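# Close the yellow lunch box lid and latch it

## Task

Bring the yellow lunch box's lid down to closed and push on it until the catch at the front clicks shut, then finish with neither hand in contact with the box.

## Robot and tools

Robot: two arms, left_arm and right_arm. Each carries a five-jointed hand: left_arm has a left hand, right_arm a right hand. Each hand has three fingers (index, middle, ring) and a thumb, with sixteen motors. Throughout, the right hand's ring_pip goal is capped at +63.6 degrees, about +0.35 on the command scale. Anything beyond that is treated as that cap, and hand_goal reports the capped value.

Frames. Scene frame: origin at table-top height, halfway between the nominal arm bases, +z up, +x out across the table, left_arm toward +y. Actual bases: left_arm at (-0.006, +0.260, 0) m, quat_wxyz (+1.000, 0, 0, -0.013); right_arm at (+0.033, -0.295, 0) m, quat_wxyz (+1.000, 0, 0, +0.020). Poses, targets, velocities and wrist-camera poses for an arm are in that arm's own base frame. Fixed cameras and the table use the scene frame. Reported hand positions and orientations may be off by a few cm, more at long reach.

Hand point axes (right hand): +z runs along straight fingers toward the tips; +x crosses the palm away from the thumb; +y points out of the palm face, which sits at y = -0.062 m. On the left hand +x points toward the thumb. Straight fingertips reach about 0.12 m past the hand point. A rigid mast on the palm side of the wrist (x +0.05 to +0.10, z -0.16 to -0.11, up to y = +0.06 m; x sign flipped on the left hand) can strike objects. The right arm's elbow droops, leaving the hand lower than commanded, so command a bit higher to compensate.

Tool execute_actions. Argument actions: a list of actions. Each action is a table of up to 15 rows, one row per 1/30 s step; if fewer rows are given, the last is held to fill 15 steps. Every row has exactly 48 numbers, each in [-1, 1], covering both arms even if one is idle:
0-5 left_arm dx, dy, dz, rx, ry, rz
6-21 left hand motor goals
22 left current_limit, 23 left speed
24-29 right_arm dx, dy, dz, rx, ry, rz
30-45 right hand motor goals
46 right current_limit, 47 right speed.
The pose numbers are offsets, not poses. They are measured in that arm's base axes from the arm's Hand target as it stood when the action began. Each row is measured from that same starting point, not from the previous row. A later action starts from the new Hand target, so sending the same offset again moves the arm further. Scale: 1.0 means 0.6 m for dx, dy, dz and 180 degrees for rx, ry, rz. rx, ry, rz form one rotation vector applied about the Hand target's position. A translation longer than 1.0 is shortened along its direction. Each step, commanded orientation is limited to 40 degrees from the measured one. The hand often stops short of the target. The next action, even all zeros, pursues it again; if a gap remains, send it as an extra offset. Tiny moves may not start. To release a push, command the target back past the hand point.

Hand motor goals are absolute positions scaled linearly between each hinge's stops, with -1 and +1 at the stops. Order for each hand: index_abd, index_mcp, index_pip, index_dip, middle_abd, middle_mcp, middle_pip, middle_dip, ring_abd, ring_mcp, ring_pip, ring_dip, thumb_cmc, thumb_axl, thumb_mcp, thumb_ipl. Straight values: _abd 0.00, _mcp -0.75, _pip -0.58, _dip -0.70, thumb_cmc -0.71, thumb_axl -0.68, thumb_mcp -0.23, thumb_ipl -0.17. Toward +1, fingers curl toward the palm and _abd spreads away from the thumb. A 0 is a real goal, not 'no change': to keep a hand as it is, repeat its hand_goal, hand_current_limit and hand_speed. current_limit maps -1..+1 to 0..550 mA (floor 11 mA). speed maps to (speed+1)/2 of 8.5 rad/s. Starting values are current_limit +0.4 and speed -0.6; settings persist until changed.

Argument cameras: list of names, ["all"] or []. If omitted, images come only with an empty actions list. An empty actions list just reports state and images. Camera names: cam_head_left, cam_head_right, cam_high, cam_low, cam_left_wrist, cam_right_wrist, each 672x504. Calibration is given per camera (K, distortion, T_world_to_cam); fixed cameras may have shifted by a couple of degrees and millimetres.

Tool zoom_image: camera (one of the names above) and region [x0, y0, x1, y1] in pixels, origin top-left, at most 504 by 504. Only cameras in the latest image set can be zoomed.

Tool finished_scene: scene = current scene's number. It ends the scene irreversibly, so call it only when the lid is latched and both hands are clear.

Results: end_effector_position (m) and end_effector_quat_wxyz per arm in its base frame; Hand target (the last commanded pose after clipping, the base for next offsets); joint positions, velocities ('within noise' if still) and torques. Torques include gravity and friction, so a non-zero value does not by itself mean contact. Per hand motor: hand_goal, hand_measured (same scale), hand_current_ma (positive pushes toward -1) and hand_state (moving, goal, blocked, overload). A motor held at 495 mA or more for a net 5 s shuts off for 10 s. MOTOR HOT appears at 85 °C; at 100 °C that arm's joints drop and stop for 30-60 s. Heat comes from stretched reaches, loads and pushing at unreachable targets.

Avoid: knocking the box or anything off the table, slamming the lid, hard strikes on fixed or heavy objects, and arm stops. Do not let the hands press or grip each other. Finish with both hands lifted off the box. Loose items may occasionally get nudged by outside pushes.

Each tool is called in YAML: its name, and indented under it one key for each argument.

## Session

execute_actions:
  actions: []
  cameras: ["cam_head_left", "cam_head_right", "cam_high", "cam_low"]

Scene clock: 0.00 s.
left_arm: end_effector_position=(+0.6210, -0.1684, +0.3631) hand_goal=(+0.000, -0.754, -0.576, -0.696, +0.000, -0.754, -0.576, -0.696, +0.000, -0.754, -0.576, -0.696, -0.714, -0.678, -0.226, -0.168) hand_measured=(+0.000, -0.754, -0.576, -0.696, +0.000, -0.754, -0.576, -0.696, +0.000, -0.754, -0.576, -0.696, -0.714, -0.678, -0.226, -0.168) hand_current_ma=(+0, +0, +0, +0, +0, +0, +0, +0, +0, +0, +0, +0, +0, +0, +0, +0) hand_state=(goal, goal, goal, goal, goal, goal, goal, goal, goal, goal, goal, goal, goal, goal, goal, goal) hand_current_limit=0.40 hand_speed=-0.60 end_effector_quat_wxyz=(+0.524, +0.768, +0.108, +0.352) | right_arm: end_effector_position=(+0.2917, +0.1543, +0.1508) hand_goal=(+0.000, -0.754, -0.576, -0.696, +0.000, -0.754, -0.576, -0.696, +0.000, -0.754, -0.576, -0.696, -0.714, -0.678, -0.226, -0.168) hand_measured=(+0.000, -0.754, -0.576, -0.696, +0.000, -0.754, -0.576, -0.696, +0.000, -0.754, -0.576, -0.696, -0.714, -0.678, -0.226, -0.168) hand_current_ma=(+0, +0, +0, +0, +0, +0, +0, +0, +0, +0, +0, +0, +0, +0, +0, +0) hand_state=(goal, goal, goal, goal, goal, goal, goal, goal, goal, goal, goal, goal, goal, goal, goal, goal) hand_current_limit=0.40 hand_speed=-0.60 end_effector_quat_wxyz=(-0.085, +0.678, +0.517, +0.515)
Joint positions: left_arm=[-0.034 1.59 1.12 0.18 0.785 0.659] | right_arm=[0.68 0.512 0.167 -0.132 -0.12 1.021]
Joint velocities: within noise
Joint torques (N m): no reading
Motor temperatures (°C): left_arm=[23 29 32 22 23 23] | right_arm=[23 26 40 27 24 22]
Heat: left arm: hottest elbow 32 °C; right arm: hottest elbow 40 °C.
Hand target: left_arm +0.6225, -0.1685, +0.3849; +0.527, +0.759, +0.096, +0.369 | right_arm +0.2974, +0.1589, +0.1711; -0.085, +0.670, +0.512, +0.531
Images, in order (width x height): cam_head_left 672x504, cam_head_right 672x504, cam_high 672x504, cam_low 672x504.

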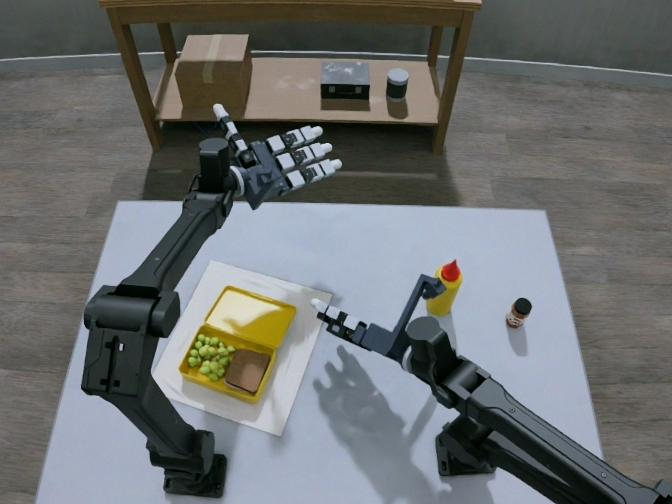

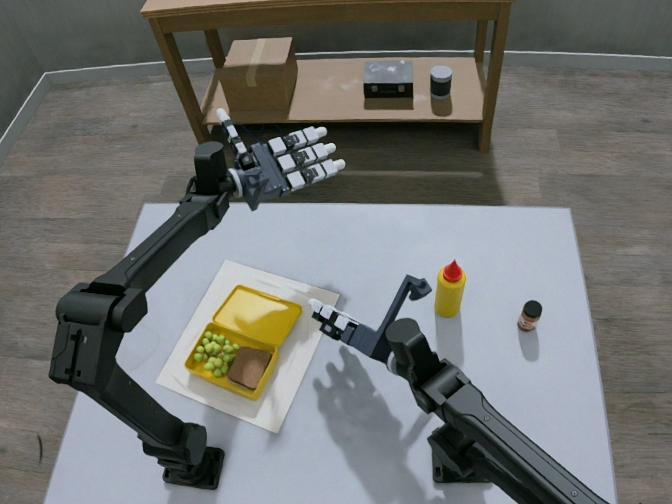

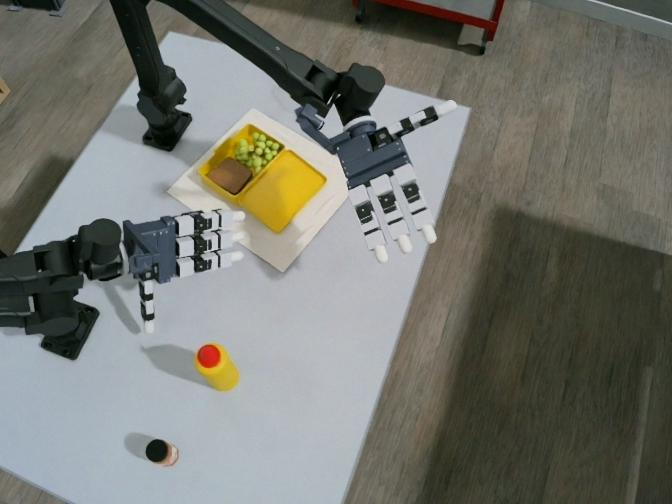

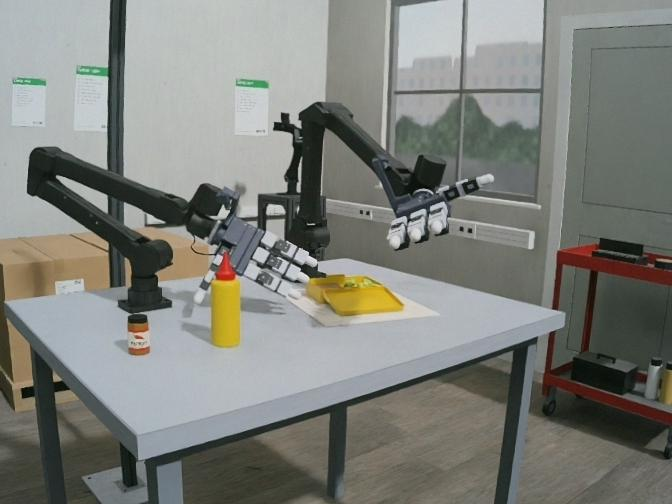

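zoom_image:
  camera: "cam_high"
  region: [160, 100, 350, 240]

zoom_image:
  camera: "cam_low"
  region: [270, 250, 460, 350]

zoom_image:
  camera: "cam_head_left"
  region: [160, 260, 320, 420]

Scaled by 2.653 from the camera's 672x504 image, which has a finer 960x720 frame.

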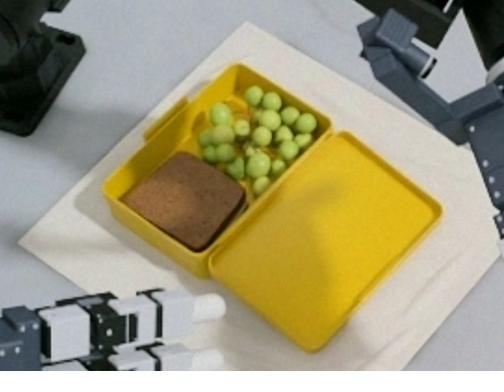

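Scaled by 2.653 from the camera's 672x504 image, which has a finer 960x720 frame.

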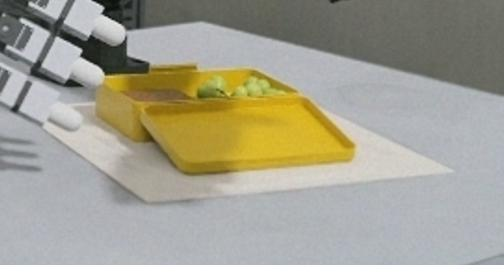

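Scaled by 3.150 from the camera's 672x504 image, which has a finer 960x720 frame.

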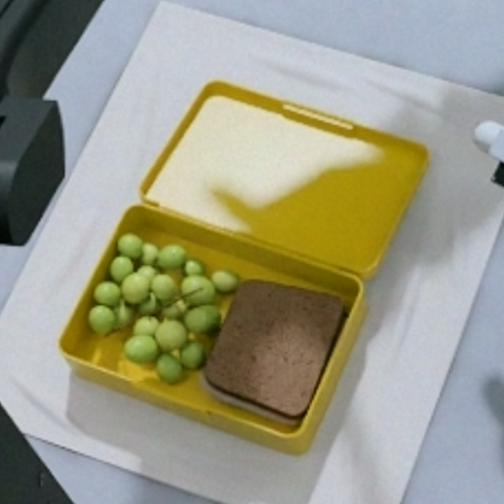

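execute_actions:
  actions:
    - [[-0.077,0.0276,-0.02,0.0399,0.085,0.037,0,-0.753,-0.431,-0.551,0,-0.3,0.1,0,0,-0.753,-0.431,-0.551,-0.714,-0.678,-0.226,-0.168,0.4,-0.5,-0.02,0,0.05,-0.0563,-0.0348,0.0868,0,-0.6,-0.358,-0.551,0,-0.3,0.1,0,0,-0.3,0.1,0,-0.714,-0.678,-0.226,-0.168,0.4,-0.5]]
    - [[-0.077,0.0276,-0.033,0.0399,0.085,0.037,0,-0.753,-0.431,-0.551,0,0.34,0.6,0.44,0,-0.753,-0.431,-0.551,-0.714,-0.678,-0.226,-0.168,0.4,-0.5,-0.02,0,0.03,-0.0563,-0.0348,0.0868,0,-0.616,-0.358,-0.551,0,0.34,0.6,0.44,0,0.34,0.35,0.44,-0.714,-0.678,-0.226,-0.168,0.4,-0.5]]
    - [[-0.077,0.0276,-0.033,0.0399,0.085,0.037,0,-0.753,-0.431,-0.551,0,0.34,0.6,0.44,0,-0.753,-0.431,-0.551,-0.714,-0.678,-0.226,-0.168,0.4,-0.5,-0.02,0,0,-0.0563,-0.0348,0.0868,0,-0.616,-0.358,-0.551,0,0.34,0.6,0.44,0,0.34,0.35,0.44,-0.714,-0.678,-0.226,-0.168,0.4,-0.5]]
    - [[-0.077,0.0276,-0.033,0.0399,0.085,0.037,0,-0.753,-0.431,-0.551,0,0.34,0.6,0.44,0,-0.753,-0.431,-0.551,-0.714,-0.678,-0.226,-0.168,0.4,-0.5,-0.02,0.03,0,-0.0563,-0.0348,0.0868,0,-0.616,-0.358,-0.551,0,0.34,0.6,0.44,0,0.34,0.35,0.44,-0.714,-0.678,-0.226,-0.168,0.4,-0.5]]
  cameras: ["cam_high", "cam_low", "cam_head_left"]

Scene clock: 67.17 s.
left_arm: end_effector_position=(+0.4271, -0.0990, +0.2873) hand_goal=(+0.000, -0.754, -0.432, -0.552, +0.000, +0.340, +0.600, +0.440, +0.000, -0.754, -0.432, -0.552, -0.714, -0.678, -0.226, -0.168) hand_measured=(+0.000, -0.756, -0.434, -0.554, +0.000, +0.326, +0.598, +0.438, +0.000, -0.756, -0.436, -0.554, -0.720, -0.678, -0.224, -0.168) hand_current_ma=(+0, -4, -4, -4, +0, -32, -2, -3, +0, -5, -5, -4, -13, +1, +5, +0) hand_state=(goal, goal, goal, goal, goal, goal, goal, goal, goal, goal, goal, goal, goal, goal, goal, goal) hand_current_limit=0.40 hand_speed=-0.50 end_effector_quat_wxyz=(+0.110, +0.900, +0.421, +0.038) | right_arm: end_effector_position=(+0.2336, +0.1778, +0.1912) hand_goal=(+0.000, -0.616, -0.358, -0.552, +0.000, +0.340, +0.600, +0.440, +0.000, +0.340, +0.350, +0.440, -0.714, -0.678, -0.226, -0.168) hand_measured=(+0.000, -0.620, -0.364, -0.554, +0.000, +0.330, +0.598, +0.438, +0.000, +0.328, +0.348, +0.438, -0.718, -0.678, -0.224, -0.168) hand_current_ma=(+0, -4, -4, -2, +0, -12, -1, -2, +0, -15, -1, -2, -3, +0, +1, +0) hand_state=(goal, goal, goal, goal, goal, goal, goal, goal, goal, goal, goal, goal, goal, goal, goal, goal) hand_current_limit=0.40 hand_speed=-0.50 end_effector_quat_wxyz=(-0.032, +0.195, +0.923, +0.330)
Joint positions: left_arm=[-0.107 1.146 1.162 -1.406 0.148 0.575] | right_arm=[0.107 0.722 0.515 -1.191 -0.656 -0.988]
Joint torques (N m): left_arm=[1.44 -5.07 14.13 0.34 0.08 0.1] | right_arm=[-0.15 -0.62 17.43 0.64 -0.88 -0.21]
Motor temperatures (°C): left_arm=[23 30 40 22 24 23] | right_arm=[23 26 49 27 24 22]
Heat: left arm: hottest elbow 40 °C; right arm: hottest elbow 49 °C.
Hand target: left_arm +0.4375, -0.1024, +0.3135; +0.119, +0.898, +0.419, +0.055 | right_arm +0.2494, +0.1769, +0.2192; -0.011, +0.181, +0.924, +0.336
Off the commanded pose: left_arm 0.028 m, 2 deg | right_arm 0.032 m, 3 deg.
Images, in order (width x height): cam_head_left 672x504, cam_high 672x504, cam_low 672x504.

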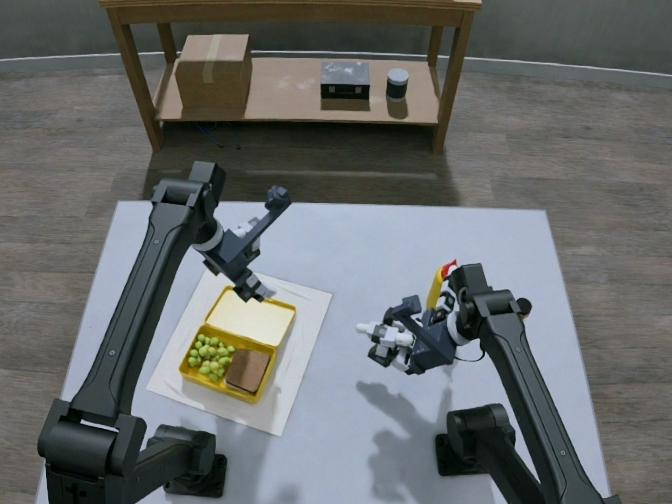

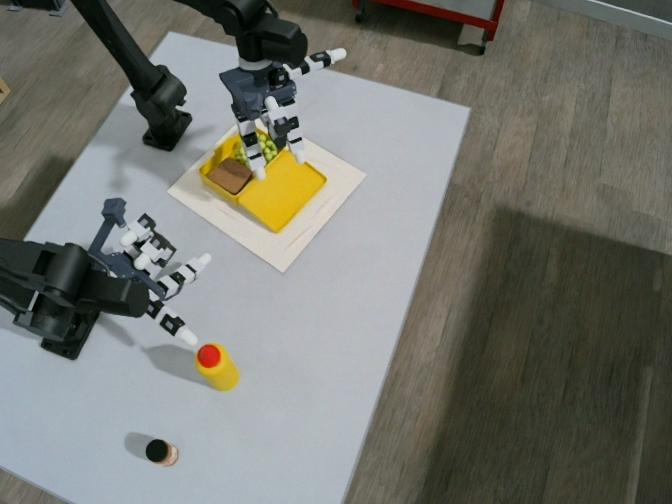

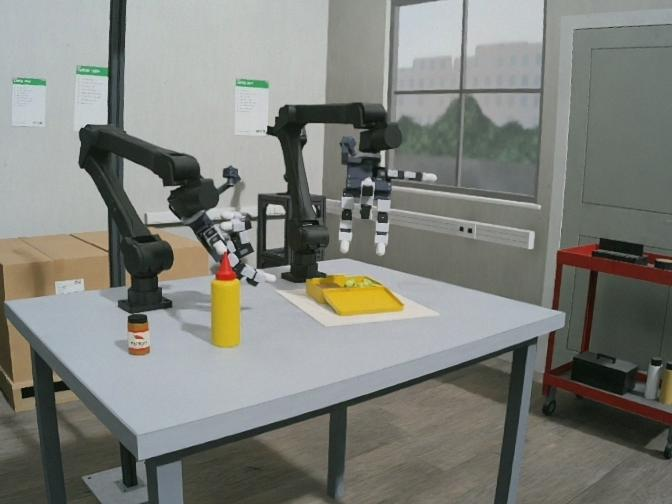

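execute_actions:
  actions:
    - [[-0.077,0.0277,-0.0327,0,0,0,0,-0.753,-0.431,-0.551,0,0.34,0.6,0.44,0,-0.753,-0.431,-0.551,-0.714,-0.678,-0.226,-0.168,0.4,-0.5,-0.005,0.051,-0.012,-0.0563,-0.0348,0.0868,0,-0.616,-0.358,-0.551,0,0.34,0.6,0.44,0,0.34,0.35,0.44,-0.714,-0.678,-0.226,-0.168,0.4,-0.5]]
    - [[-0.077,0.0277,-0.0327,0,0,0,0,-0.753,-0.431,-0.551,0,0.34,0.6,0.44,0,-0.753,-0.431,-0.551,-0.714,-0.678,-0.226,-0.168,0.4,-0.5,-0.005,0.051,-0.012,0,0,0,0,-0.616,-0.358,-0.551,0,0.34,0.6,0.44,0,0.34,0.35,0.44,-0.714,-0.678,-0.226,-0.168,0.4,-0.5]]
    - [[-0.077,0.0277,-0.0327,0,0,0,0,-0.753,-0.431,-0.551,0,0.34,0.6,0.44,0,-0.753,-0.431,-0.551,-0.714,-0.678,-0.226,-0.168,0.4,-0.5,-0.005,0.051,-0.012,0,0,0,0,-0.616,-0.358,-0.551,0,0.34,0.6,0.44,0,0.34,0.35,0.44,-0.714,-0.678,-0.226,-0.168,0.4,-0.5]]
    - [[-0.077,0.0277,-0.0327,0,0,0,0,-0.753,-0.431,-0.551,0,0.34,0.6,0.44,0,-0.753,-0.431,-0.551,-0.714,-0.678,-0.226,-0.168,0.4,-0.5,-0.005,0.051,-0.012,0,0,0,0,-0.616,-0.358,-0.551,0,0.34,0.6,0.44,0,0.34,0.35,0.44,-0.714,-0.678,-0.226,-0.168,0.4,-0.5]]
    - [[0,0,-0.06,0,0,0,0,-0.753,-0.431,-0.551,0,0.34,0.6,0.44,0,-0.753,-0.431,-0.551,-0.714,-0.678,-0.226,-0.168,0.4,-0.5,0,0,-0.05,0,0,0,0,-0.616,-0.358,-0.551,0,0.34,0.6,0.44,0,0.34,0.35,0.44,-0.714,-0.678,-0.226,-0.168,0.4,-0.5]]
  cameras: ["cam_high", "cam_low", "cam_head_left"]

zoom_image:
  camera: "cam_high"
  region: [130, 90, 370, 270]

zoom_image:
  camera: "cam_low"
  region: [240, 220, 480, 350]

Scene clock: 80.90 s.
left_arm: end_effector_position=(+0.2489, -0.0375, +0.1948) hand_goal=(+0.000, -0.754, -0.432, -0.552, +0.000, +0.340, +0.600, +0.440, +0.000, -0.754, -0.432, -0.552, -0.714, -0.678, -0.226, -0.168) hand_measured=(+0.000, -0.754, -0.434, -0.554, +0.000, +0.326, +0.598, +0.438, +0.000, -0.756, -0.434, -0.554, -0.716, -0.678, -0.224, -0.168) hand_current_ma=(+0, -1, -4, -4, +0, -32, -2, -3, +0, -1, -4, -4, -3, +1, +6, +0) hand_state=(goal, goal, goal, goal, goal, goal, goal, goal, goal, goal, goal, goal, goal, goal, goal, goal) hand_current_limit=0.40 hand_speed=-0.50 end_effector_quat_wxyz=(+0.114, +0.899, +0.421, +0.043) | right_arm: end_effector_position=(+0.2383, +0.2951, +0.1640) hand_goal=(+0.000, -0.616, -0.358, -0.552, +0.000, +0.340, +0.600, +0.440, +0.000, +0.340, +0.350, +0.440, -0.714, -0.678, -0.226, -0.168) hand_measured=(+0.000, -0.622, -0.362, -0.554, +0.000, +0.330, +0.598, +0.438, +0.000, +0.328, +0.348, +0.438, -0.720, -0.678, -0.224, -0.168) hand_current_ma=(+0, -6, -4, -2, +0, -12, -1, -2, +0, -15, -1, -2, -4, +0, +2, +0) hand_state=(goal, goal, goal, goal, goal, goal, goal, goal, goal, goal, goal, goal, goal, goal, goal, goal) hand_current_limit=0.40 hand_speed=-0.50 end_effector_quat_wxyz=(+0.013, +0.035, +0.965, +0.259)
Joint positions: left_arm=[0.194 0.614 0.646 -1.463 0.201 0.874] | right_arm=[0.595 0.972 0.595 -0.846 -0.4 -0.832]
Joint torques (N m): left_arm=[2.9 0.85 9.21 1.37 0.45 0.25] | right_arm=[1.96 -3.19 11.41 1.84 -0.49 0.14]
Heat: left arm: hottest elbow 41 °C; right arm: hottest elbow 50 °C.
Hand target: left_arm +0.2528, -0.0358, +0.1990; +0.119, +0.898, +0.419, +0.056 | right_arm +0.2374, +0.2992, +0.1602; +0.010, +0.036, +0.965, +0.258
Off the commanded pose: left_arm 0.006 m, 2 deg | right_arm 0.006 m, 0 deg.
Images, in order (width x height): cam_head_left 672x504, cam_high 672x504, cam_low 672x504.

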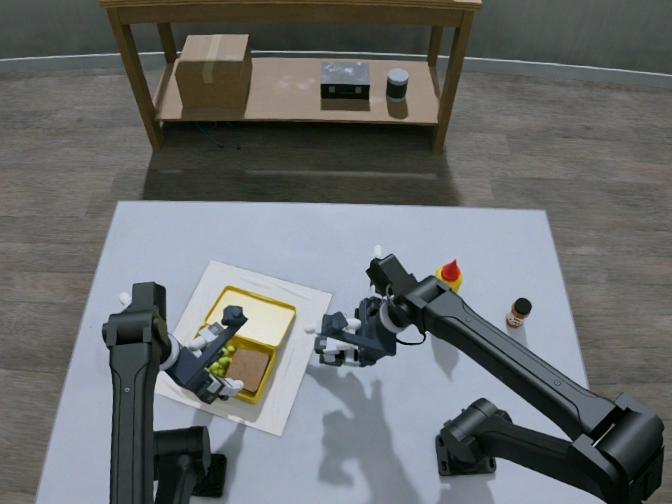

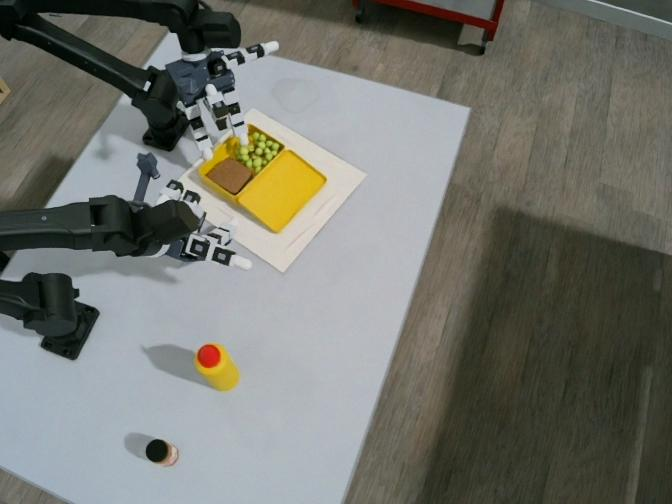

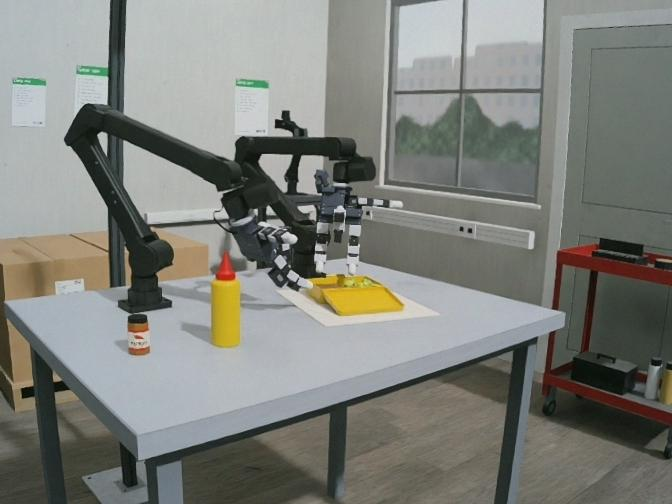

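Scaled by 2.100 from the camera's 672x504 image, which has a finer 960x720 frame.

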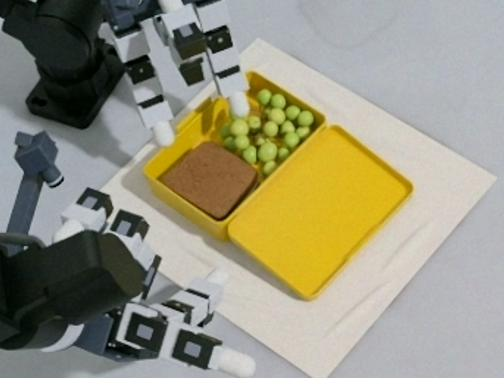

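Scaled by 2.100 from the camera's 672x504 image, which has a finer 960x720 frame.

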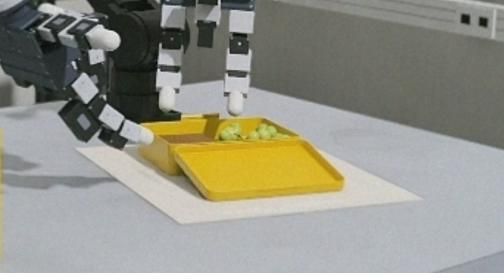

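execute_actions:
  actions:
    - [[0.067,-0.01,0.0,0,0,0,0,-0.753,-0.431,-0.551,0,0.34,0.6,0.44,0,-0.753,-0.431,-0.551,-0.714,-0.678,-0.226,-0.168,0.4,-0.5,0.005,0,-0.05,0,0,0,0,-0.616,-0.358,-0.551,0,0.34,0.6,0.44,0,0.34,0.35,0.44,-0.714,-0.678,-0.226,-0.168,0.4,-0.5]]
    - [[0,0,-0.06,0,0,0,0,-0.753,-0.431,-0.551,0,0.34,0.6,0.44,0,-0.753,-0.431,-0.551,-0.714,-0.678,-0.226,-0.168,0.4,-0.5,0,0,-0.05,0,0,0,0,-0.616,-0.358,-0.551,0,0.34,0.6,0.44,0,0.34,0.35,0.44,-0.714,-0.678,-0.226,-0.168,0.4,-0.5]]
    - [[0,0,-0.05,0,0,0,0,-0.753,-0.431,-0.551,0,0.34,0.6,0.44,0,-0.753,-0.431,-0.551,-0.714,-0.678,-0.226,-0.168,0.4,-0.5,0,0.04,0,0,0,0,0,-0.616,-0.358,-0.551,0,0.34,0.6,0.44,0,0.34,0.35,0.44,-0.714,-0.678,-0.226,-0.168,0.4,-0.5]]
  cameras: ["cam_high", "cam_low"]

zoom_image:
  camera: "cam_high"
  region: [160, 100, 350, 240]

zoom_image:
  camera: "cam_low"
  region: [240, 230, 440, 350]

Scene clock: 104.27 s.
left_arm: end_effector_position=(+0.2945, -0.0425, +0.1578) hand_goal=(+0.000, -0.754, -0.432, -0.552, +0.000, +0.340, +0.600, +0.440, +0.000, -0.754, -0.432, -0.552, -0.714, -0.678, -0.226, -0.168) hand_measured=(+0.010, -0.752, -0.430, -0.552, +0.000, +0.326, +0.598, +0.438, +0.006, -0.718, -0.388, -0.528, -0.716, -0.678, -0.224, -0.168) hand_current_ma=(+15, +4, +3, +0, +0, -32, -2, -3, +11, +108, +129, +60, -3, +1, +6, +0) hand_state=(goal, goal, goal, goal, goal, goal, goal, goal, goal, blocked, blocked, blocked, goal, goal, goal, goal) hand_current_limit=0.40 hand_speed=-0.50 end_effector_quat_wxyz=(+0.130, +0.898, +0.415, +0.069) | right_arm: end_effector_position=(+0.2367, +0.3149, +0.1025) hand_goal=(+0.000, -0.616, -0.358, -0.552, +0.000, +0.340, +0.600, +0.440, +0.000, +0.340, +0.350, +0.440, -0.714, -0.678, -0.226, -0.168) hand_measured=(+0.006, -0.592, -0.348, -0.550, +0.000, +0.330, +0.598, +0.438, +0.000, +0.328, +0.348, +0.438, -0.720, -0.678, -0.224, -0.168) hand_current_ma=(+5, +42, +11, +1, +0, -12, -1, -2, +0, -15, -1, -1, -4, +0, +2, +0) hand_state=(goal, blocked, goal, goal, goal, goal, goal, goal, goal, goal, goal, goal, goal, goal, goal, goal) hand_current_limit=0.40 hand_speed=-0.50 end_effector_quat_wxyz=(+0.015, +0.032, +0.964, +0.263)
Joint positions: left_arm=[0.135 0.737 0.568 -1.188 0.208 0.817] | right_arm=[0.659 1.118 0.493 -0.563 -0.381 -0.77]
Joint torques (N m): left_arm=[1.55 2.2 5.74 2.19 -0.35 0.1] | right_arm=[2.26 -2.67 12.53 1.47 -0.24 0.25]
Heat: left arm: hottest elbow 41 °C; right arm: hottest elbow 50 °C.
Hand target: left_arm +0.2930, -0.0419, +0.1330; +0.119, +0.898, +0.419, +0.055 | right_arm +0.2404, +0.3234, +0.1004; +0.010, +0.036, +0.965, +0.258
Off the commanded pose: left_arm 0.025 m, 2 deg | right_arm 0.009 m, 1 deg.
Images, in order (width x height): cam_high 672x504, cam_low 672x504.

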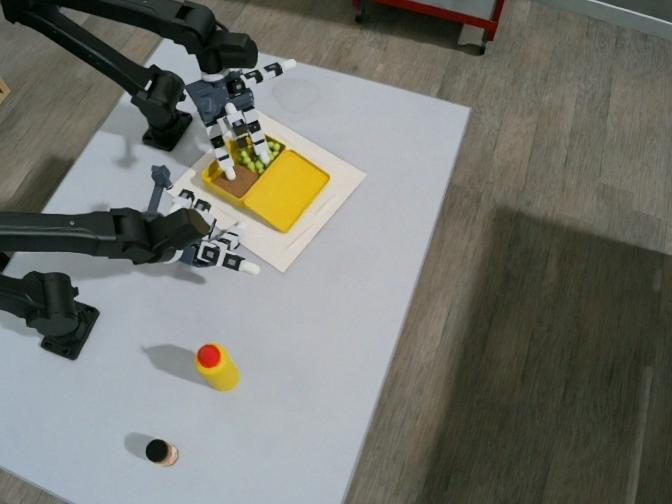

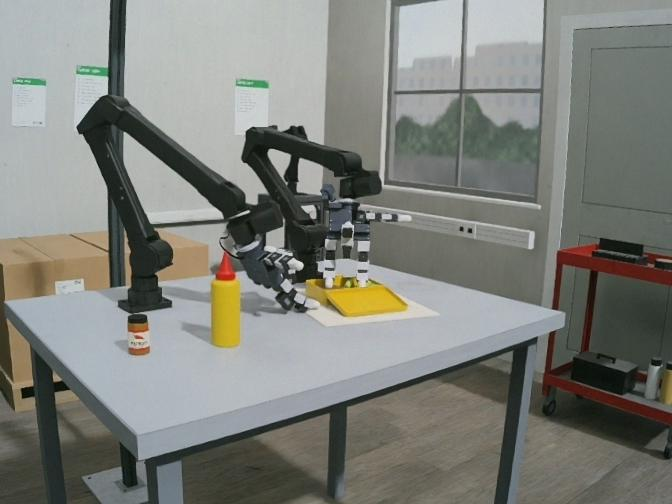

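Scaled by 2.653 from the camera's 672x504 image, which has a finer 960x720 frame.

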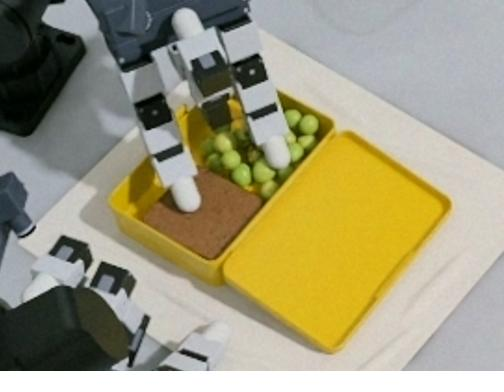

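Scaled by 2.520 from the camera's 672x504 image, which has a finer 960x720 frame.

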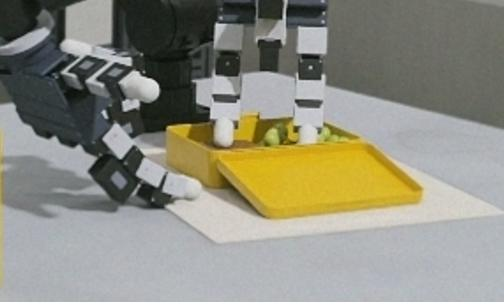

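execute_actions:
  actions:
    - [[0,0,0,0,0,0,0,-0.753,-0.431,-0.551,0,0.34,0.6,0.44,0,-0.753,-0.431,-0.551,-0.714,-0.678,-0.226,-0.168,0.4,-0.5,0.05,-0.01,0.015,0,0,0,0,-0.616,-0.358,-0.551,0,0.34,0.6,0.44,0,0.34,0.35,0.44,-0.714,-0.678,-0.226,-0.168,0.4,-0.5]]
    - [[0,0,-0.02,0,0,0,0,-0.753,-0.431,-0.551,0,0.34,0.6,0.44,0,-0.753,-0.431,-0.551,-0.714,-0.678,-0.226,-0.168,0.4,-0.5,0,0.05,0,0,0,0,0,-0.616,-0.358,-0.551,0,0.34,0.6,0.44,0,0.34,0.35,0.44,-0.714,-0.678,-0.226,-0.168,0.4,-0.5]]
  cameras: ["cam_high", "cam_low"]

zoom_image:
  camera: "cam_high"
  region: [200, 130, 320, 250]

zoom_image:
  camera: "cam_low"
  region: [240, 230, 440, 350]

Scene clock: 120.87 s.
left_arm: end_effector_position=(+0.2978, -0.0430, +0.1547) hand_goal=(+0.000, -0.754, -0.432, -0.552, +0.000, +0.340, +0.600, +0.440, +0.000, -0.754, -0.432, -0.552, -0.714, -0.678, -0.226, -0.168) hand_measured=(+0.014, -0.744, -0.426, -0.550, +0.000, +0.326, +0.598, +0.438, +0.012, -0.700, -0.372, -0.520, -0.716, -0.678, -0.224, -0.168) hand_current_ma=(+28, +23, +13, +2, +0, -32, -2, -3, +22, +185, +193, +88, -3, +1, +6, +0) hand_state=(goal, goal, goal, goal, goal, goal, goal, goal, goal, blocked, blocked, blocked, goal, goal, goal, goal) hand_current_limit=0.40 hand_speed=-0.50 end_effector_quat_wxyz=(+0.137, +0.897, +0.413, +0.078) | right_arm: end_effector_position=(+0.2602, +0.3338, +0.1034) hand_goal=(+0.000, -0.616, -0.358, -0.552, +0.000, +0.340, +0.600, +0.440, +0.000, +0.340, +0.350, +0.440, -0.714, -0.678, -0.226, -0.168) hand_measured=(+0.004, -0.592, -0.348, -0.550, +0.000, +0.330, +0.598, +0.438, +0.000, +0.328, +0.348, +0.438, -0.720, -0.678, -0.224, -0.168) hand_current_ma=(+3, +40, +11, +1, +0, -12, -1, -2, +0, -15, -1, -1, -4, +0, +2, +0) hand_state=(goal, blocked, goal, goal, goal, goal, goal, goal, goal, goal, goal, goal, goal, goal, goal, goal) hand_current_limit=0.40 hand_speed=-0.50 end_effector_quat_wxyz=(+0.006, +0.034, +0.966, +0.255)
Joint positions: left_arm=[0.135 0.737 0.551 -1.151 0.214 0.817] | right_arm=[0.661 1.218 0.58 -0.574 -0.381 -0.77]
Joint torques (N m): left_arm=[1.61 2.73 4.79 2.14 -0.62 0.11] | right_arm=[2.08 -4.13 13.86 1.61 -0.28 0.23]
Heat: left arm: hottest elbow 39 °C; right arm: hottest elbow 48 °C.
Hand target: left_arm +0.2930, -0.0419, +0.1209; +0.119, +0.898, +0.419, +0.055 | right_arm +0.2705, +0.3472, +0.1093; +0.010, +0.036, +0.965, +0.258
Off the commanded pose: left_arm 0.034 m, 3 deg | right_arm 0.018 m, 1 deg.
Images, in order (width x height): cam_high 672x504, cam_low 672x504.

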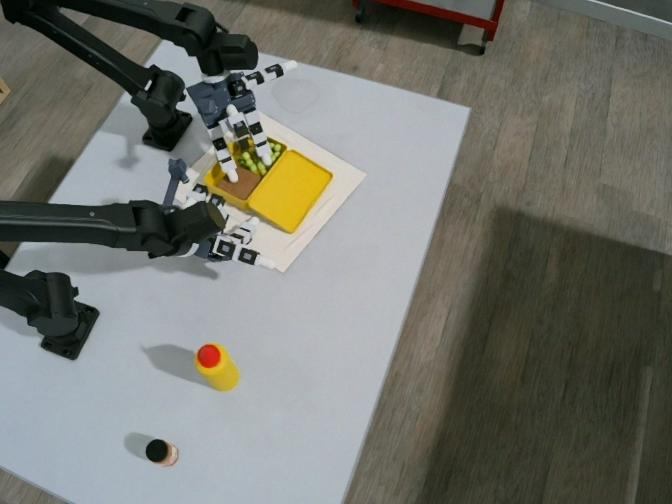

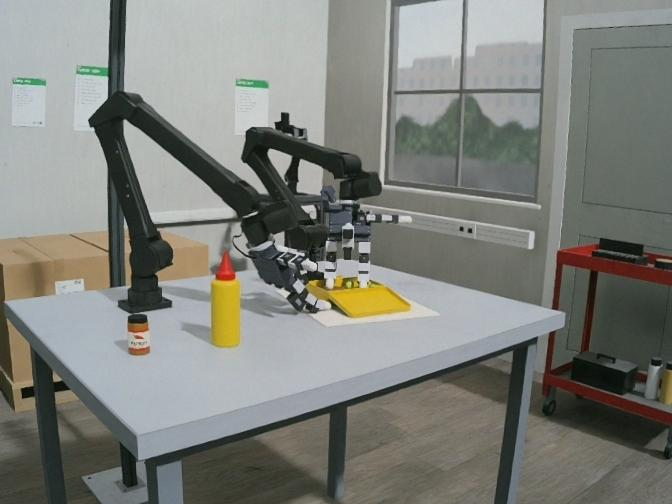

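Scaled by 4.200 from the camera's 672x504 image, which has a finer 960x720 frame.

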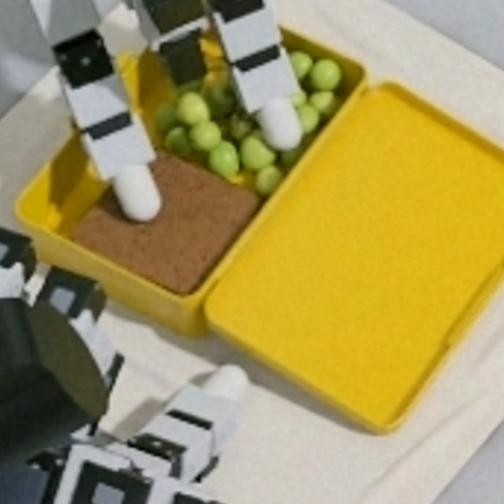

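Scaled by 2.520 from the camera's 672x504 image, which has a finer 960x720 frame.

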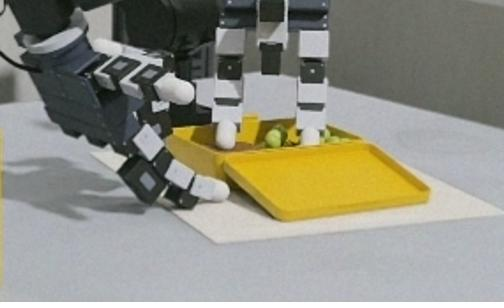

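execute_actions:
  actions:
    - [[0,0,0,0,0,0,0,-0.753,-0.431,-0.551,0,0.34,0.6,0.44,0,-0.753,-0.431,-0.551,-0.714,-0.678,-0.226,-0.168,0.4,-0.5,0.035,0.0,0.01,0,0,0,0,-0.616,-0.358,-0.551,0,0.34,0.6,0.44,0,0.34,0.35,0.44,-0.714,-0.678,-0.226,-0.168,0.4,-0.5]]
    - [[0,0,0,0,0,0,0,-0.753,-0.431,-0.551,0,0.34,0.6,0.44,0,-0.753,-0.431,-0.551,-0.714,-0.678,-0.226,-0.168,0.4,-0.5,0,0.045,-0.01,0,0,0,0,-0.616,-0.358,-0.551,0,0.34,0.6,0.44,0,0.34,0.35,0.44,-0.714,-0.678,-0.226,-0.168,0.4,-0.5]]
  cameras: ["cam_high", "cam_low"]

zoom_image:
  camera: "cam_high"
  region: [200, 130, 320, 250]

zoom_image:
  camera: "cam_low"
  region: [240, 230, 440, 350]

Scene clock: 132.10 s.
left_arm: end_effector_position=(+0.3007, -0.0424, +0.1552) hand_goal=(+0.000, -0.754, -0.432, -0.552, +0.000, +0.340, +0.600, +0.440, +0.000, -0.754, -0.432, -0.552, -0.714, -0.678, -0.226, -0.168) hand_measured=(+0.014, -0.746, -0.428, -0.550, +0.000, +0.326, +0.598, +0.438, +0.004, -0.690, -0.372, -0.520, -0.716, -0.678, -0.224, -0.168) hand_current_ma=(+28, +16, +7, +2, +0, -32, -2, -3, +6, +228, +196, +89, -3, +1, +6, +0) hand_state=(goal, goal, goal, goal, goal, goal, goal, goal, goal, blocked, blocked, blocked, goal, goal, goal, goal) hand_current_limit=0.40 hand_speed=-0.50 end_effector_quat_wxyz=(+0.139, +0.896, +0.414, +0.085) | right_arm: end_effector_position=(+0.2838, +0.3548, +0.1049) hand_goal=(+0.000, -0.616, -0.358, -0.552, +0.000, +0.340, +0.600, +0.440, +0.000, +0.340, +0.350, +0.440, -0.714, -0.678, -0.226, -0.168) hand_measured=(+0.038, -0.608, -0.352, -0.554, +0.000, +0.330, +0.598, +0.438, +0.000, +0.328, +0.348, +0.438, -0.720, -0.678, -0.224, -0.168) hand_current_ma=(+59, +8, +6, -1, +0, -12, -1, -2, +0, -15, -1, -1, -4, +0, +2, +0) hand_state=(blocked, goal, goal, goal, goal, goal, goal, goal, goal, goal, goal, goal, goal, goal, goal, goal) hand_current_limit=0.40 hand_speed=-0.50 end_effector_quat_wxyz=(+0.007, +0.042, +0.967, +0.252)
Joint positions: left_arm=[0.135 0.737 0.547 -1.132 0.214 0.813] | right_arm=[0.675 1.301 0.657 -0.564 -0.366 -0.742]
Joint torques (N m): left_arm=[1.49 2.9 5.2 1.47 -0.63 0.13] | right_arm=[2.78 -4.6 14.09 2 -0.49 0.18]
Heat: left arm: hottest elbow 38 °C; right arm: hottest elbow 49 °C.
Hand target: left_arm +0.2930, -0.0419, +0.1210; +0.119, +0.898, +0.419, +0.055 | right_arm +0.2915, +0.3742, +0.1093; +0.010, +0.036, +0.965, +0.258
Off the commanded pose: left_arm 0.035 m, 4 deg | right_arm 0.021 m, 1 deg.
Images, in order (width x height): cam_high 672x504, cam_low 672x504.

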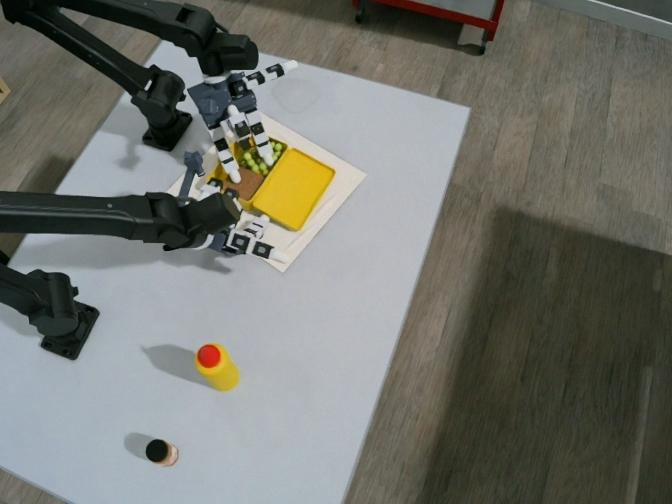

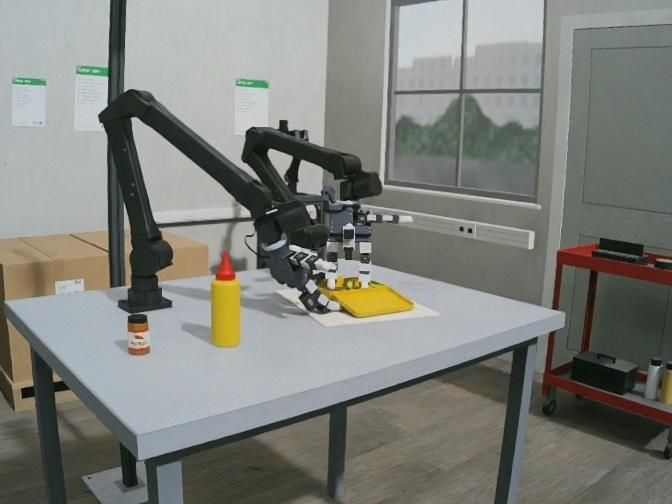

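Scaled by 4.200 from the camera's 672x504 image, which has a finer 960x720 frame.

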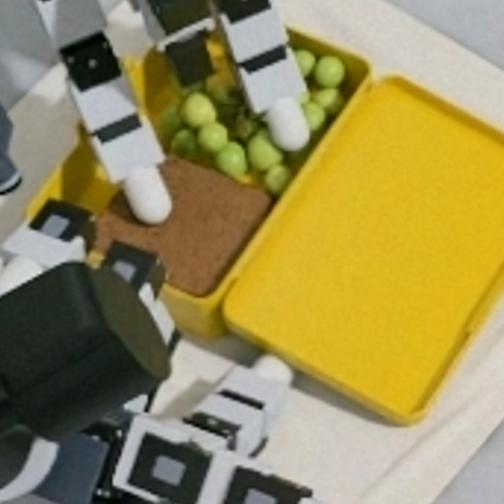

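Scaled by 2.520 from the camera's 672x504 image, which has a finer 960x720 frame.

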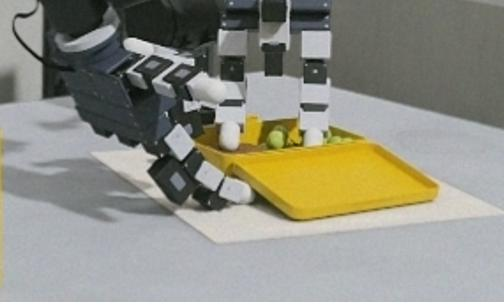

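execute_actions:
  actions:
    - [[0,0,0,0,0,0,0,-0.753,-0.431,-0.551,0,0.34,0.6,0.44,0,-0.753,-0.431,-0.551,-0.714,-0.678,-0.226,-0.168,0.4,-0.5,0.015,0.04,0,0,0,0,0,-0.616,-0.358,-0.551,0,0.34,0.6,0.44,0,0.34,0.35,0.44,-0.714,-0.678,-0.226,-0.168,0.4,-0.5]]
  cameras: ["cam_high", "cam_low"]

zoom_image:
  camera: "cam_high"
  region: [200, 130, 320, 250]

zoom_image:
  camera: "cam_low"
  region: [290, 260, 430, 350]

Scene clock: 139.60 s.
left_arm: end_effector_position=(+0.3036, -0.0409, +0.1552) hand_goal=(+0.000, -0.754, -0.432, -0.552, +0.000, +0.340, +0.600, +0.440, +0.000, -0.754, -0.432, -0.552, -0.714, -0.678, -0.226, -0.168) hand_measured=(+0.004, -0.748, -0.432, -0.550, +0.000, +0.326, +0.598, +0.438, -0.022, -0.682, -0.368, -0.520, -0.716, -0.678, -0.224, -0.168) hand_current_ma=(+5, +10, +0, +2, +0, -32, -2, -3, -44, +259, +206, +89, -3, +1, +6, +0) hand_state=(goal, goal, goal, goal, goal, goal, goal, goal, blocked, blocked, blocked, blocked, goal, goal, goal, goal) hand_current_limit=0.40 hand_speed=-0.50 end_effector_quat_wxyz=(+0.139, +0.894, +0.416, +0.091) | right_arm: end_effector_position=(+0.2943, +0.3748, +0.1051) hand_goal=(+0.000, -0.616, -0.358, -0.552, +0.000, +0.340, +0.600, +0.440, +0.000, +0.340, +0.350, +0.440, -0.714, -0.678, -0.226, -0.168) hand_measured=(+0.038, -0.610, -0.352, -0.548, +0.000, +0.330, +0.598, +0.438, +0.000, +0.328, +0.348, +0.438, -0.720, -0.678, -0.224, -0.168) hand_current_ma=(+59, +6, +6, +2, +0, -12, -1, -2, +0, -15, -1, -1, -4, +0, +2, +0) hand_state=(blocked, goal, goal, goal, goal, goal, goal, goal, goal, goal, goal, goal, goal, goal, goal, goal) hand_current_limit=0.40 hand_speed=-0.50 end_effector_quat_wxyz=(+0.007, +0.046, +0.967, +0.250)
Joint positions: left_arm=[0.135 0.738 0.544 -1.115 0.211 0.807] | right_arm=[0.705 1.354 0.708 -0.553 -0.351 -0.703]
Joint torques (N m): left_arm=[1.49 3.14 5.55 0.87 -0.49 0.19] | right_arm=[3.19 -5.13 14.31 2.15 -0.54 0.12]
Heat: left arm: hottest elbow 38 °C; right arm: hottest elbow 50 °C.
Hand target: left_arm +0.2930, -0.0419, +0.1210; +0.119, +0.898, +0.419, +0.056 | right_arm +0.3004, +0.3982, +0.1092; +0.010, +0.036, +0.965, +0.258
Off the commanded pose: left_arm 0.036 m, 5 deg | right_arm 0.025 m, 2 deg.
Images, in order (width x height): cam_high 672x504, cam_low 672x504.

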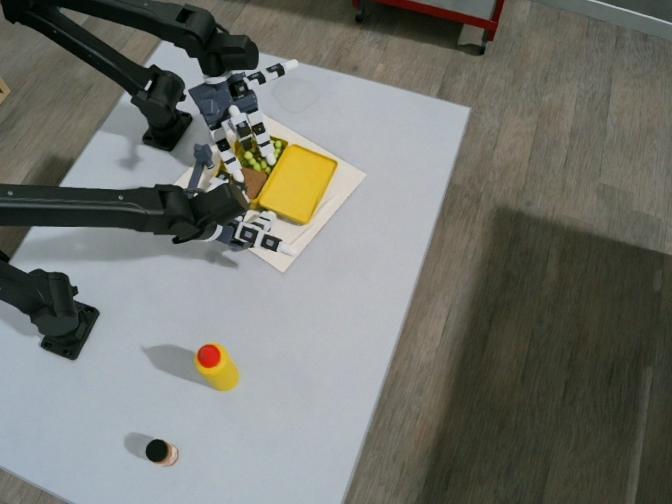

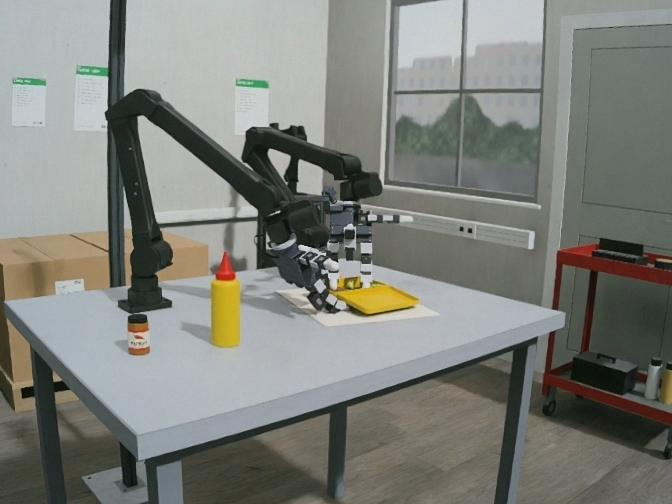

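Scaled by 4.200 from the camera's 672x504 image, which has a finer 960x720 frame.

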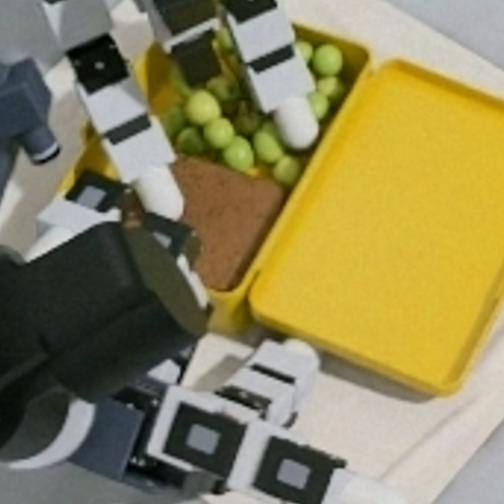

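Scaled by 3.600 from the camera's 672x504 image, which has a finer 960x720 frame.

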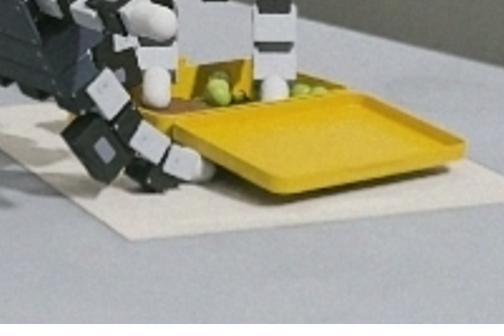

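execute_actions:
  actions:
    - [[0,0,-0.03,0,0,0,0,-0.753,-0.431,-0.551,0,0.34,0.6,0.44,0,-0.753,-0.431,-0.551,-0.714,-0.678,-0.226,-0.168,0.5,-0.5,0.01,0.01,0,0,0,0,0,-0.5,-0.358,-0.551,0,0.34,0.6,0.44,0,0.34,0.35,0.44,-0.714,-0.678,-0.226,-0.168,0.6,-0.5]]
    - [[0,0,0,0,0,0,0,-0.753,-0.431,-0.551,0,0.34,0.6,0.44,0,-0.753,-0.431,-0.551,-0.714,-0.678,-0.226,-0.168,0.5,-0.5,0.01,0.01,0,0,0,0,0,-0.36,-0.358,-0.551,0,0.34,0.6,0.44,0,0.34,0.35,0.44,-0.714,-0.678,-0.226,-0.168,0.6,-0.5]]
  cameras: ["cam_high", "cam_low"]

zoom_image:
  camera: "cam_high"
  region: [200, 130, 320, 250]

zoom_image:
  camera: "cam_low"
  region: [290, 260, 430, 350]

Scene clock: 148.57 s.
left_arm: end_effector_position=(+0.3068, -0.0408, +0.1514) hand_goal=(+0.000, -0.754, -0.432, -0.552, +0.000, +0.340, +0.600, +0.440, +0.000, -0.754, -0.432, -0.552, -0.714, -0.678, -0.226, -0.168) hand_measured=(+0.024, -0.752, -0.436, -0.550, +0.000, +0.326, +0.598, +0.438, -0.030, -0.670, -0.350, -0.510, -0.716, -0.678, -0.224, -0.168) hand_current_ma=(+54, +4, -7, +2, +0, -32, -2, -3, -68, +316, +284, +126, -3, +1, +6, +0) hand_state=(blocked, goal, goal, goal, goal, goal, goal, goal, blocked, blocked, blocked, blocked, goal, goal, goal, goal) hand_current_limit=0.50 hand_speed=-0.50 end_effector_quat_wxyz=(+0.143, +0.893, +0.414, +0.102) | right_arm: end_effector_position=(+0.3030, +0.3791, +0.0899) hand_goal=(+0.000, -0.360, -0.358, -0.552, +0.000, +0.340, +0.600, +0.440, +0.000, +0.340, +0.350, +0.440, -0.714, -0.678, -0.226, -0.168) hand_measured=(-0.008, -0.408, -0.382, -0.562, +0.000, +0.330, +0.598, +0.438, +0.000, +0.328, +0.348, +0.438, -0.720, -0.678, -0.224, -0.168) hand_current_ma=(-6, -113, -37, -12, +0, -12, -1, -2, +0, -15, -1, -1, -4, +0, +2, +0) hand_state=(goal, blocked, blocked, goal, goal, goal, goal, goal, goal, goal, goal, goal, goal, goal, goal, goal) hand_current_limit=0.60 hand_speed=-0.50 end_effector_quat_wxyz=(-0.001, +0.057, +0.970, +0.235)
Joint positions: left_arm=[0.135 0.738 0.525 -1.074 0.212 0.807] | right_arm=[0.707 1.409 0.732 -0.552 -0.337 -0.688]
Joint torques (N m): left_arm=[1.73 3.84 3.71 1.29 -0.53 0.21] | right_arm=[3.14 -6.59 15.82 2.03 -1.06 -0.02]
Heat: left arm: hottest elbow 37 °C; right arm: hottest elbow 51 °C.
Hand target: left_arm +0.2930, -0.0419, +0.1030; +0.119, +0.898, +0.419, +0.055 | right_arm +0.3124, +0.4102, +0.1091; +0.010, +0.036, +0.966, +0.258
Off the commanded pose: left_arm 0.050 m, 6 deg | right_arm 0.038 m, 4 deg.
Images, in order (width x height): cam_high 672x504, cam_low 672x504.

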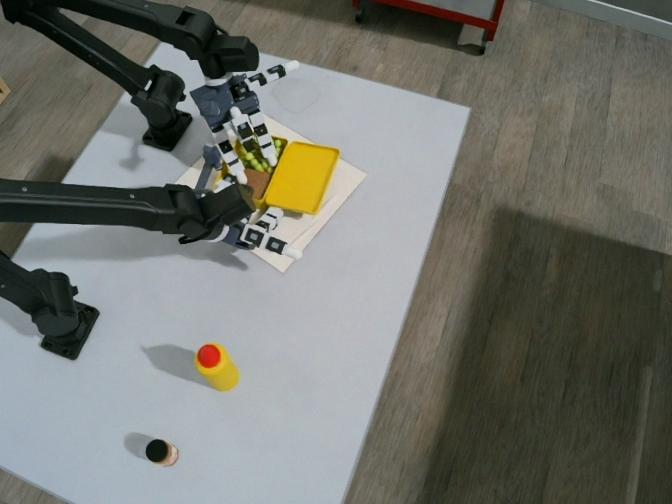

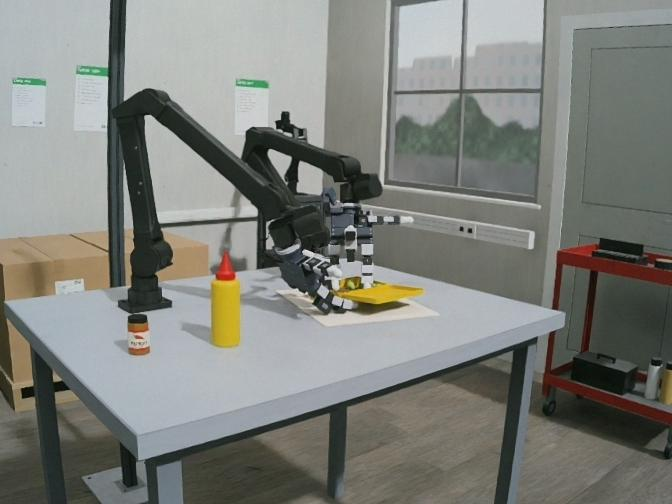

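Scaled by 4.200 from the camera's 672x504 image, which has a finer 960x720 frame.

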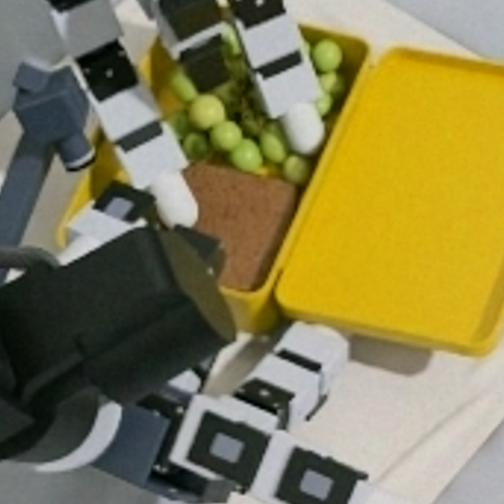

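Scaled by 3.600 from the camera's 672x504 image, which has a finer 960x720 frame.

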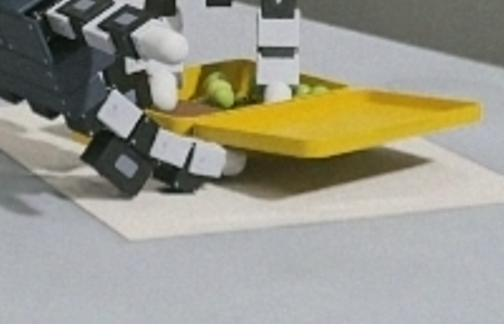

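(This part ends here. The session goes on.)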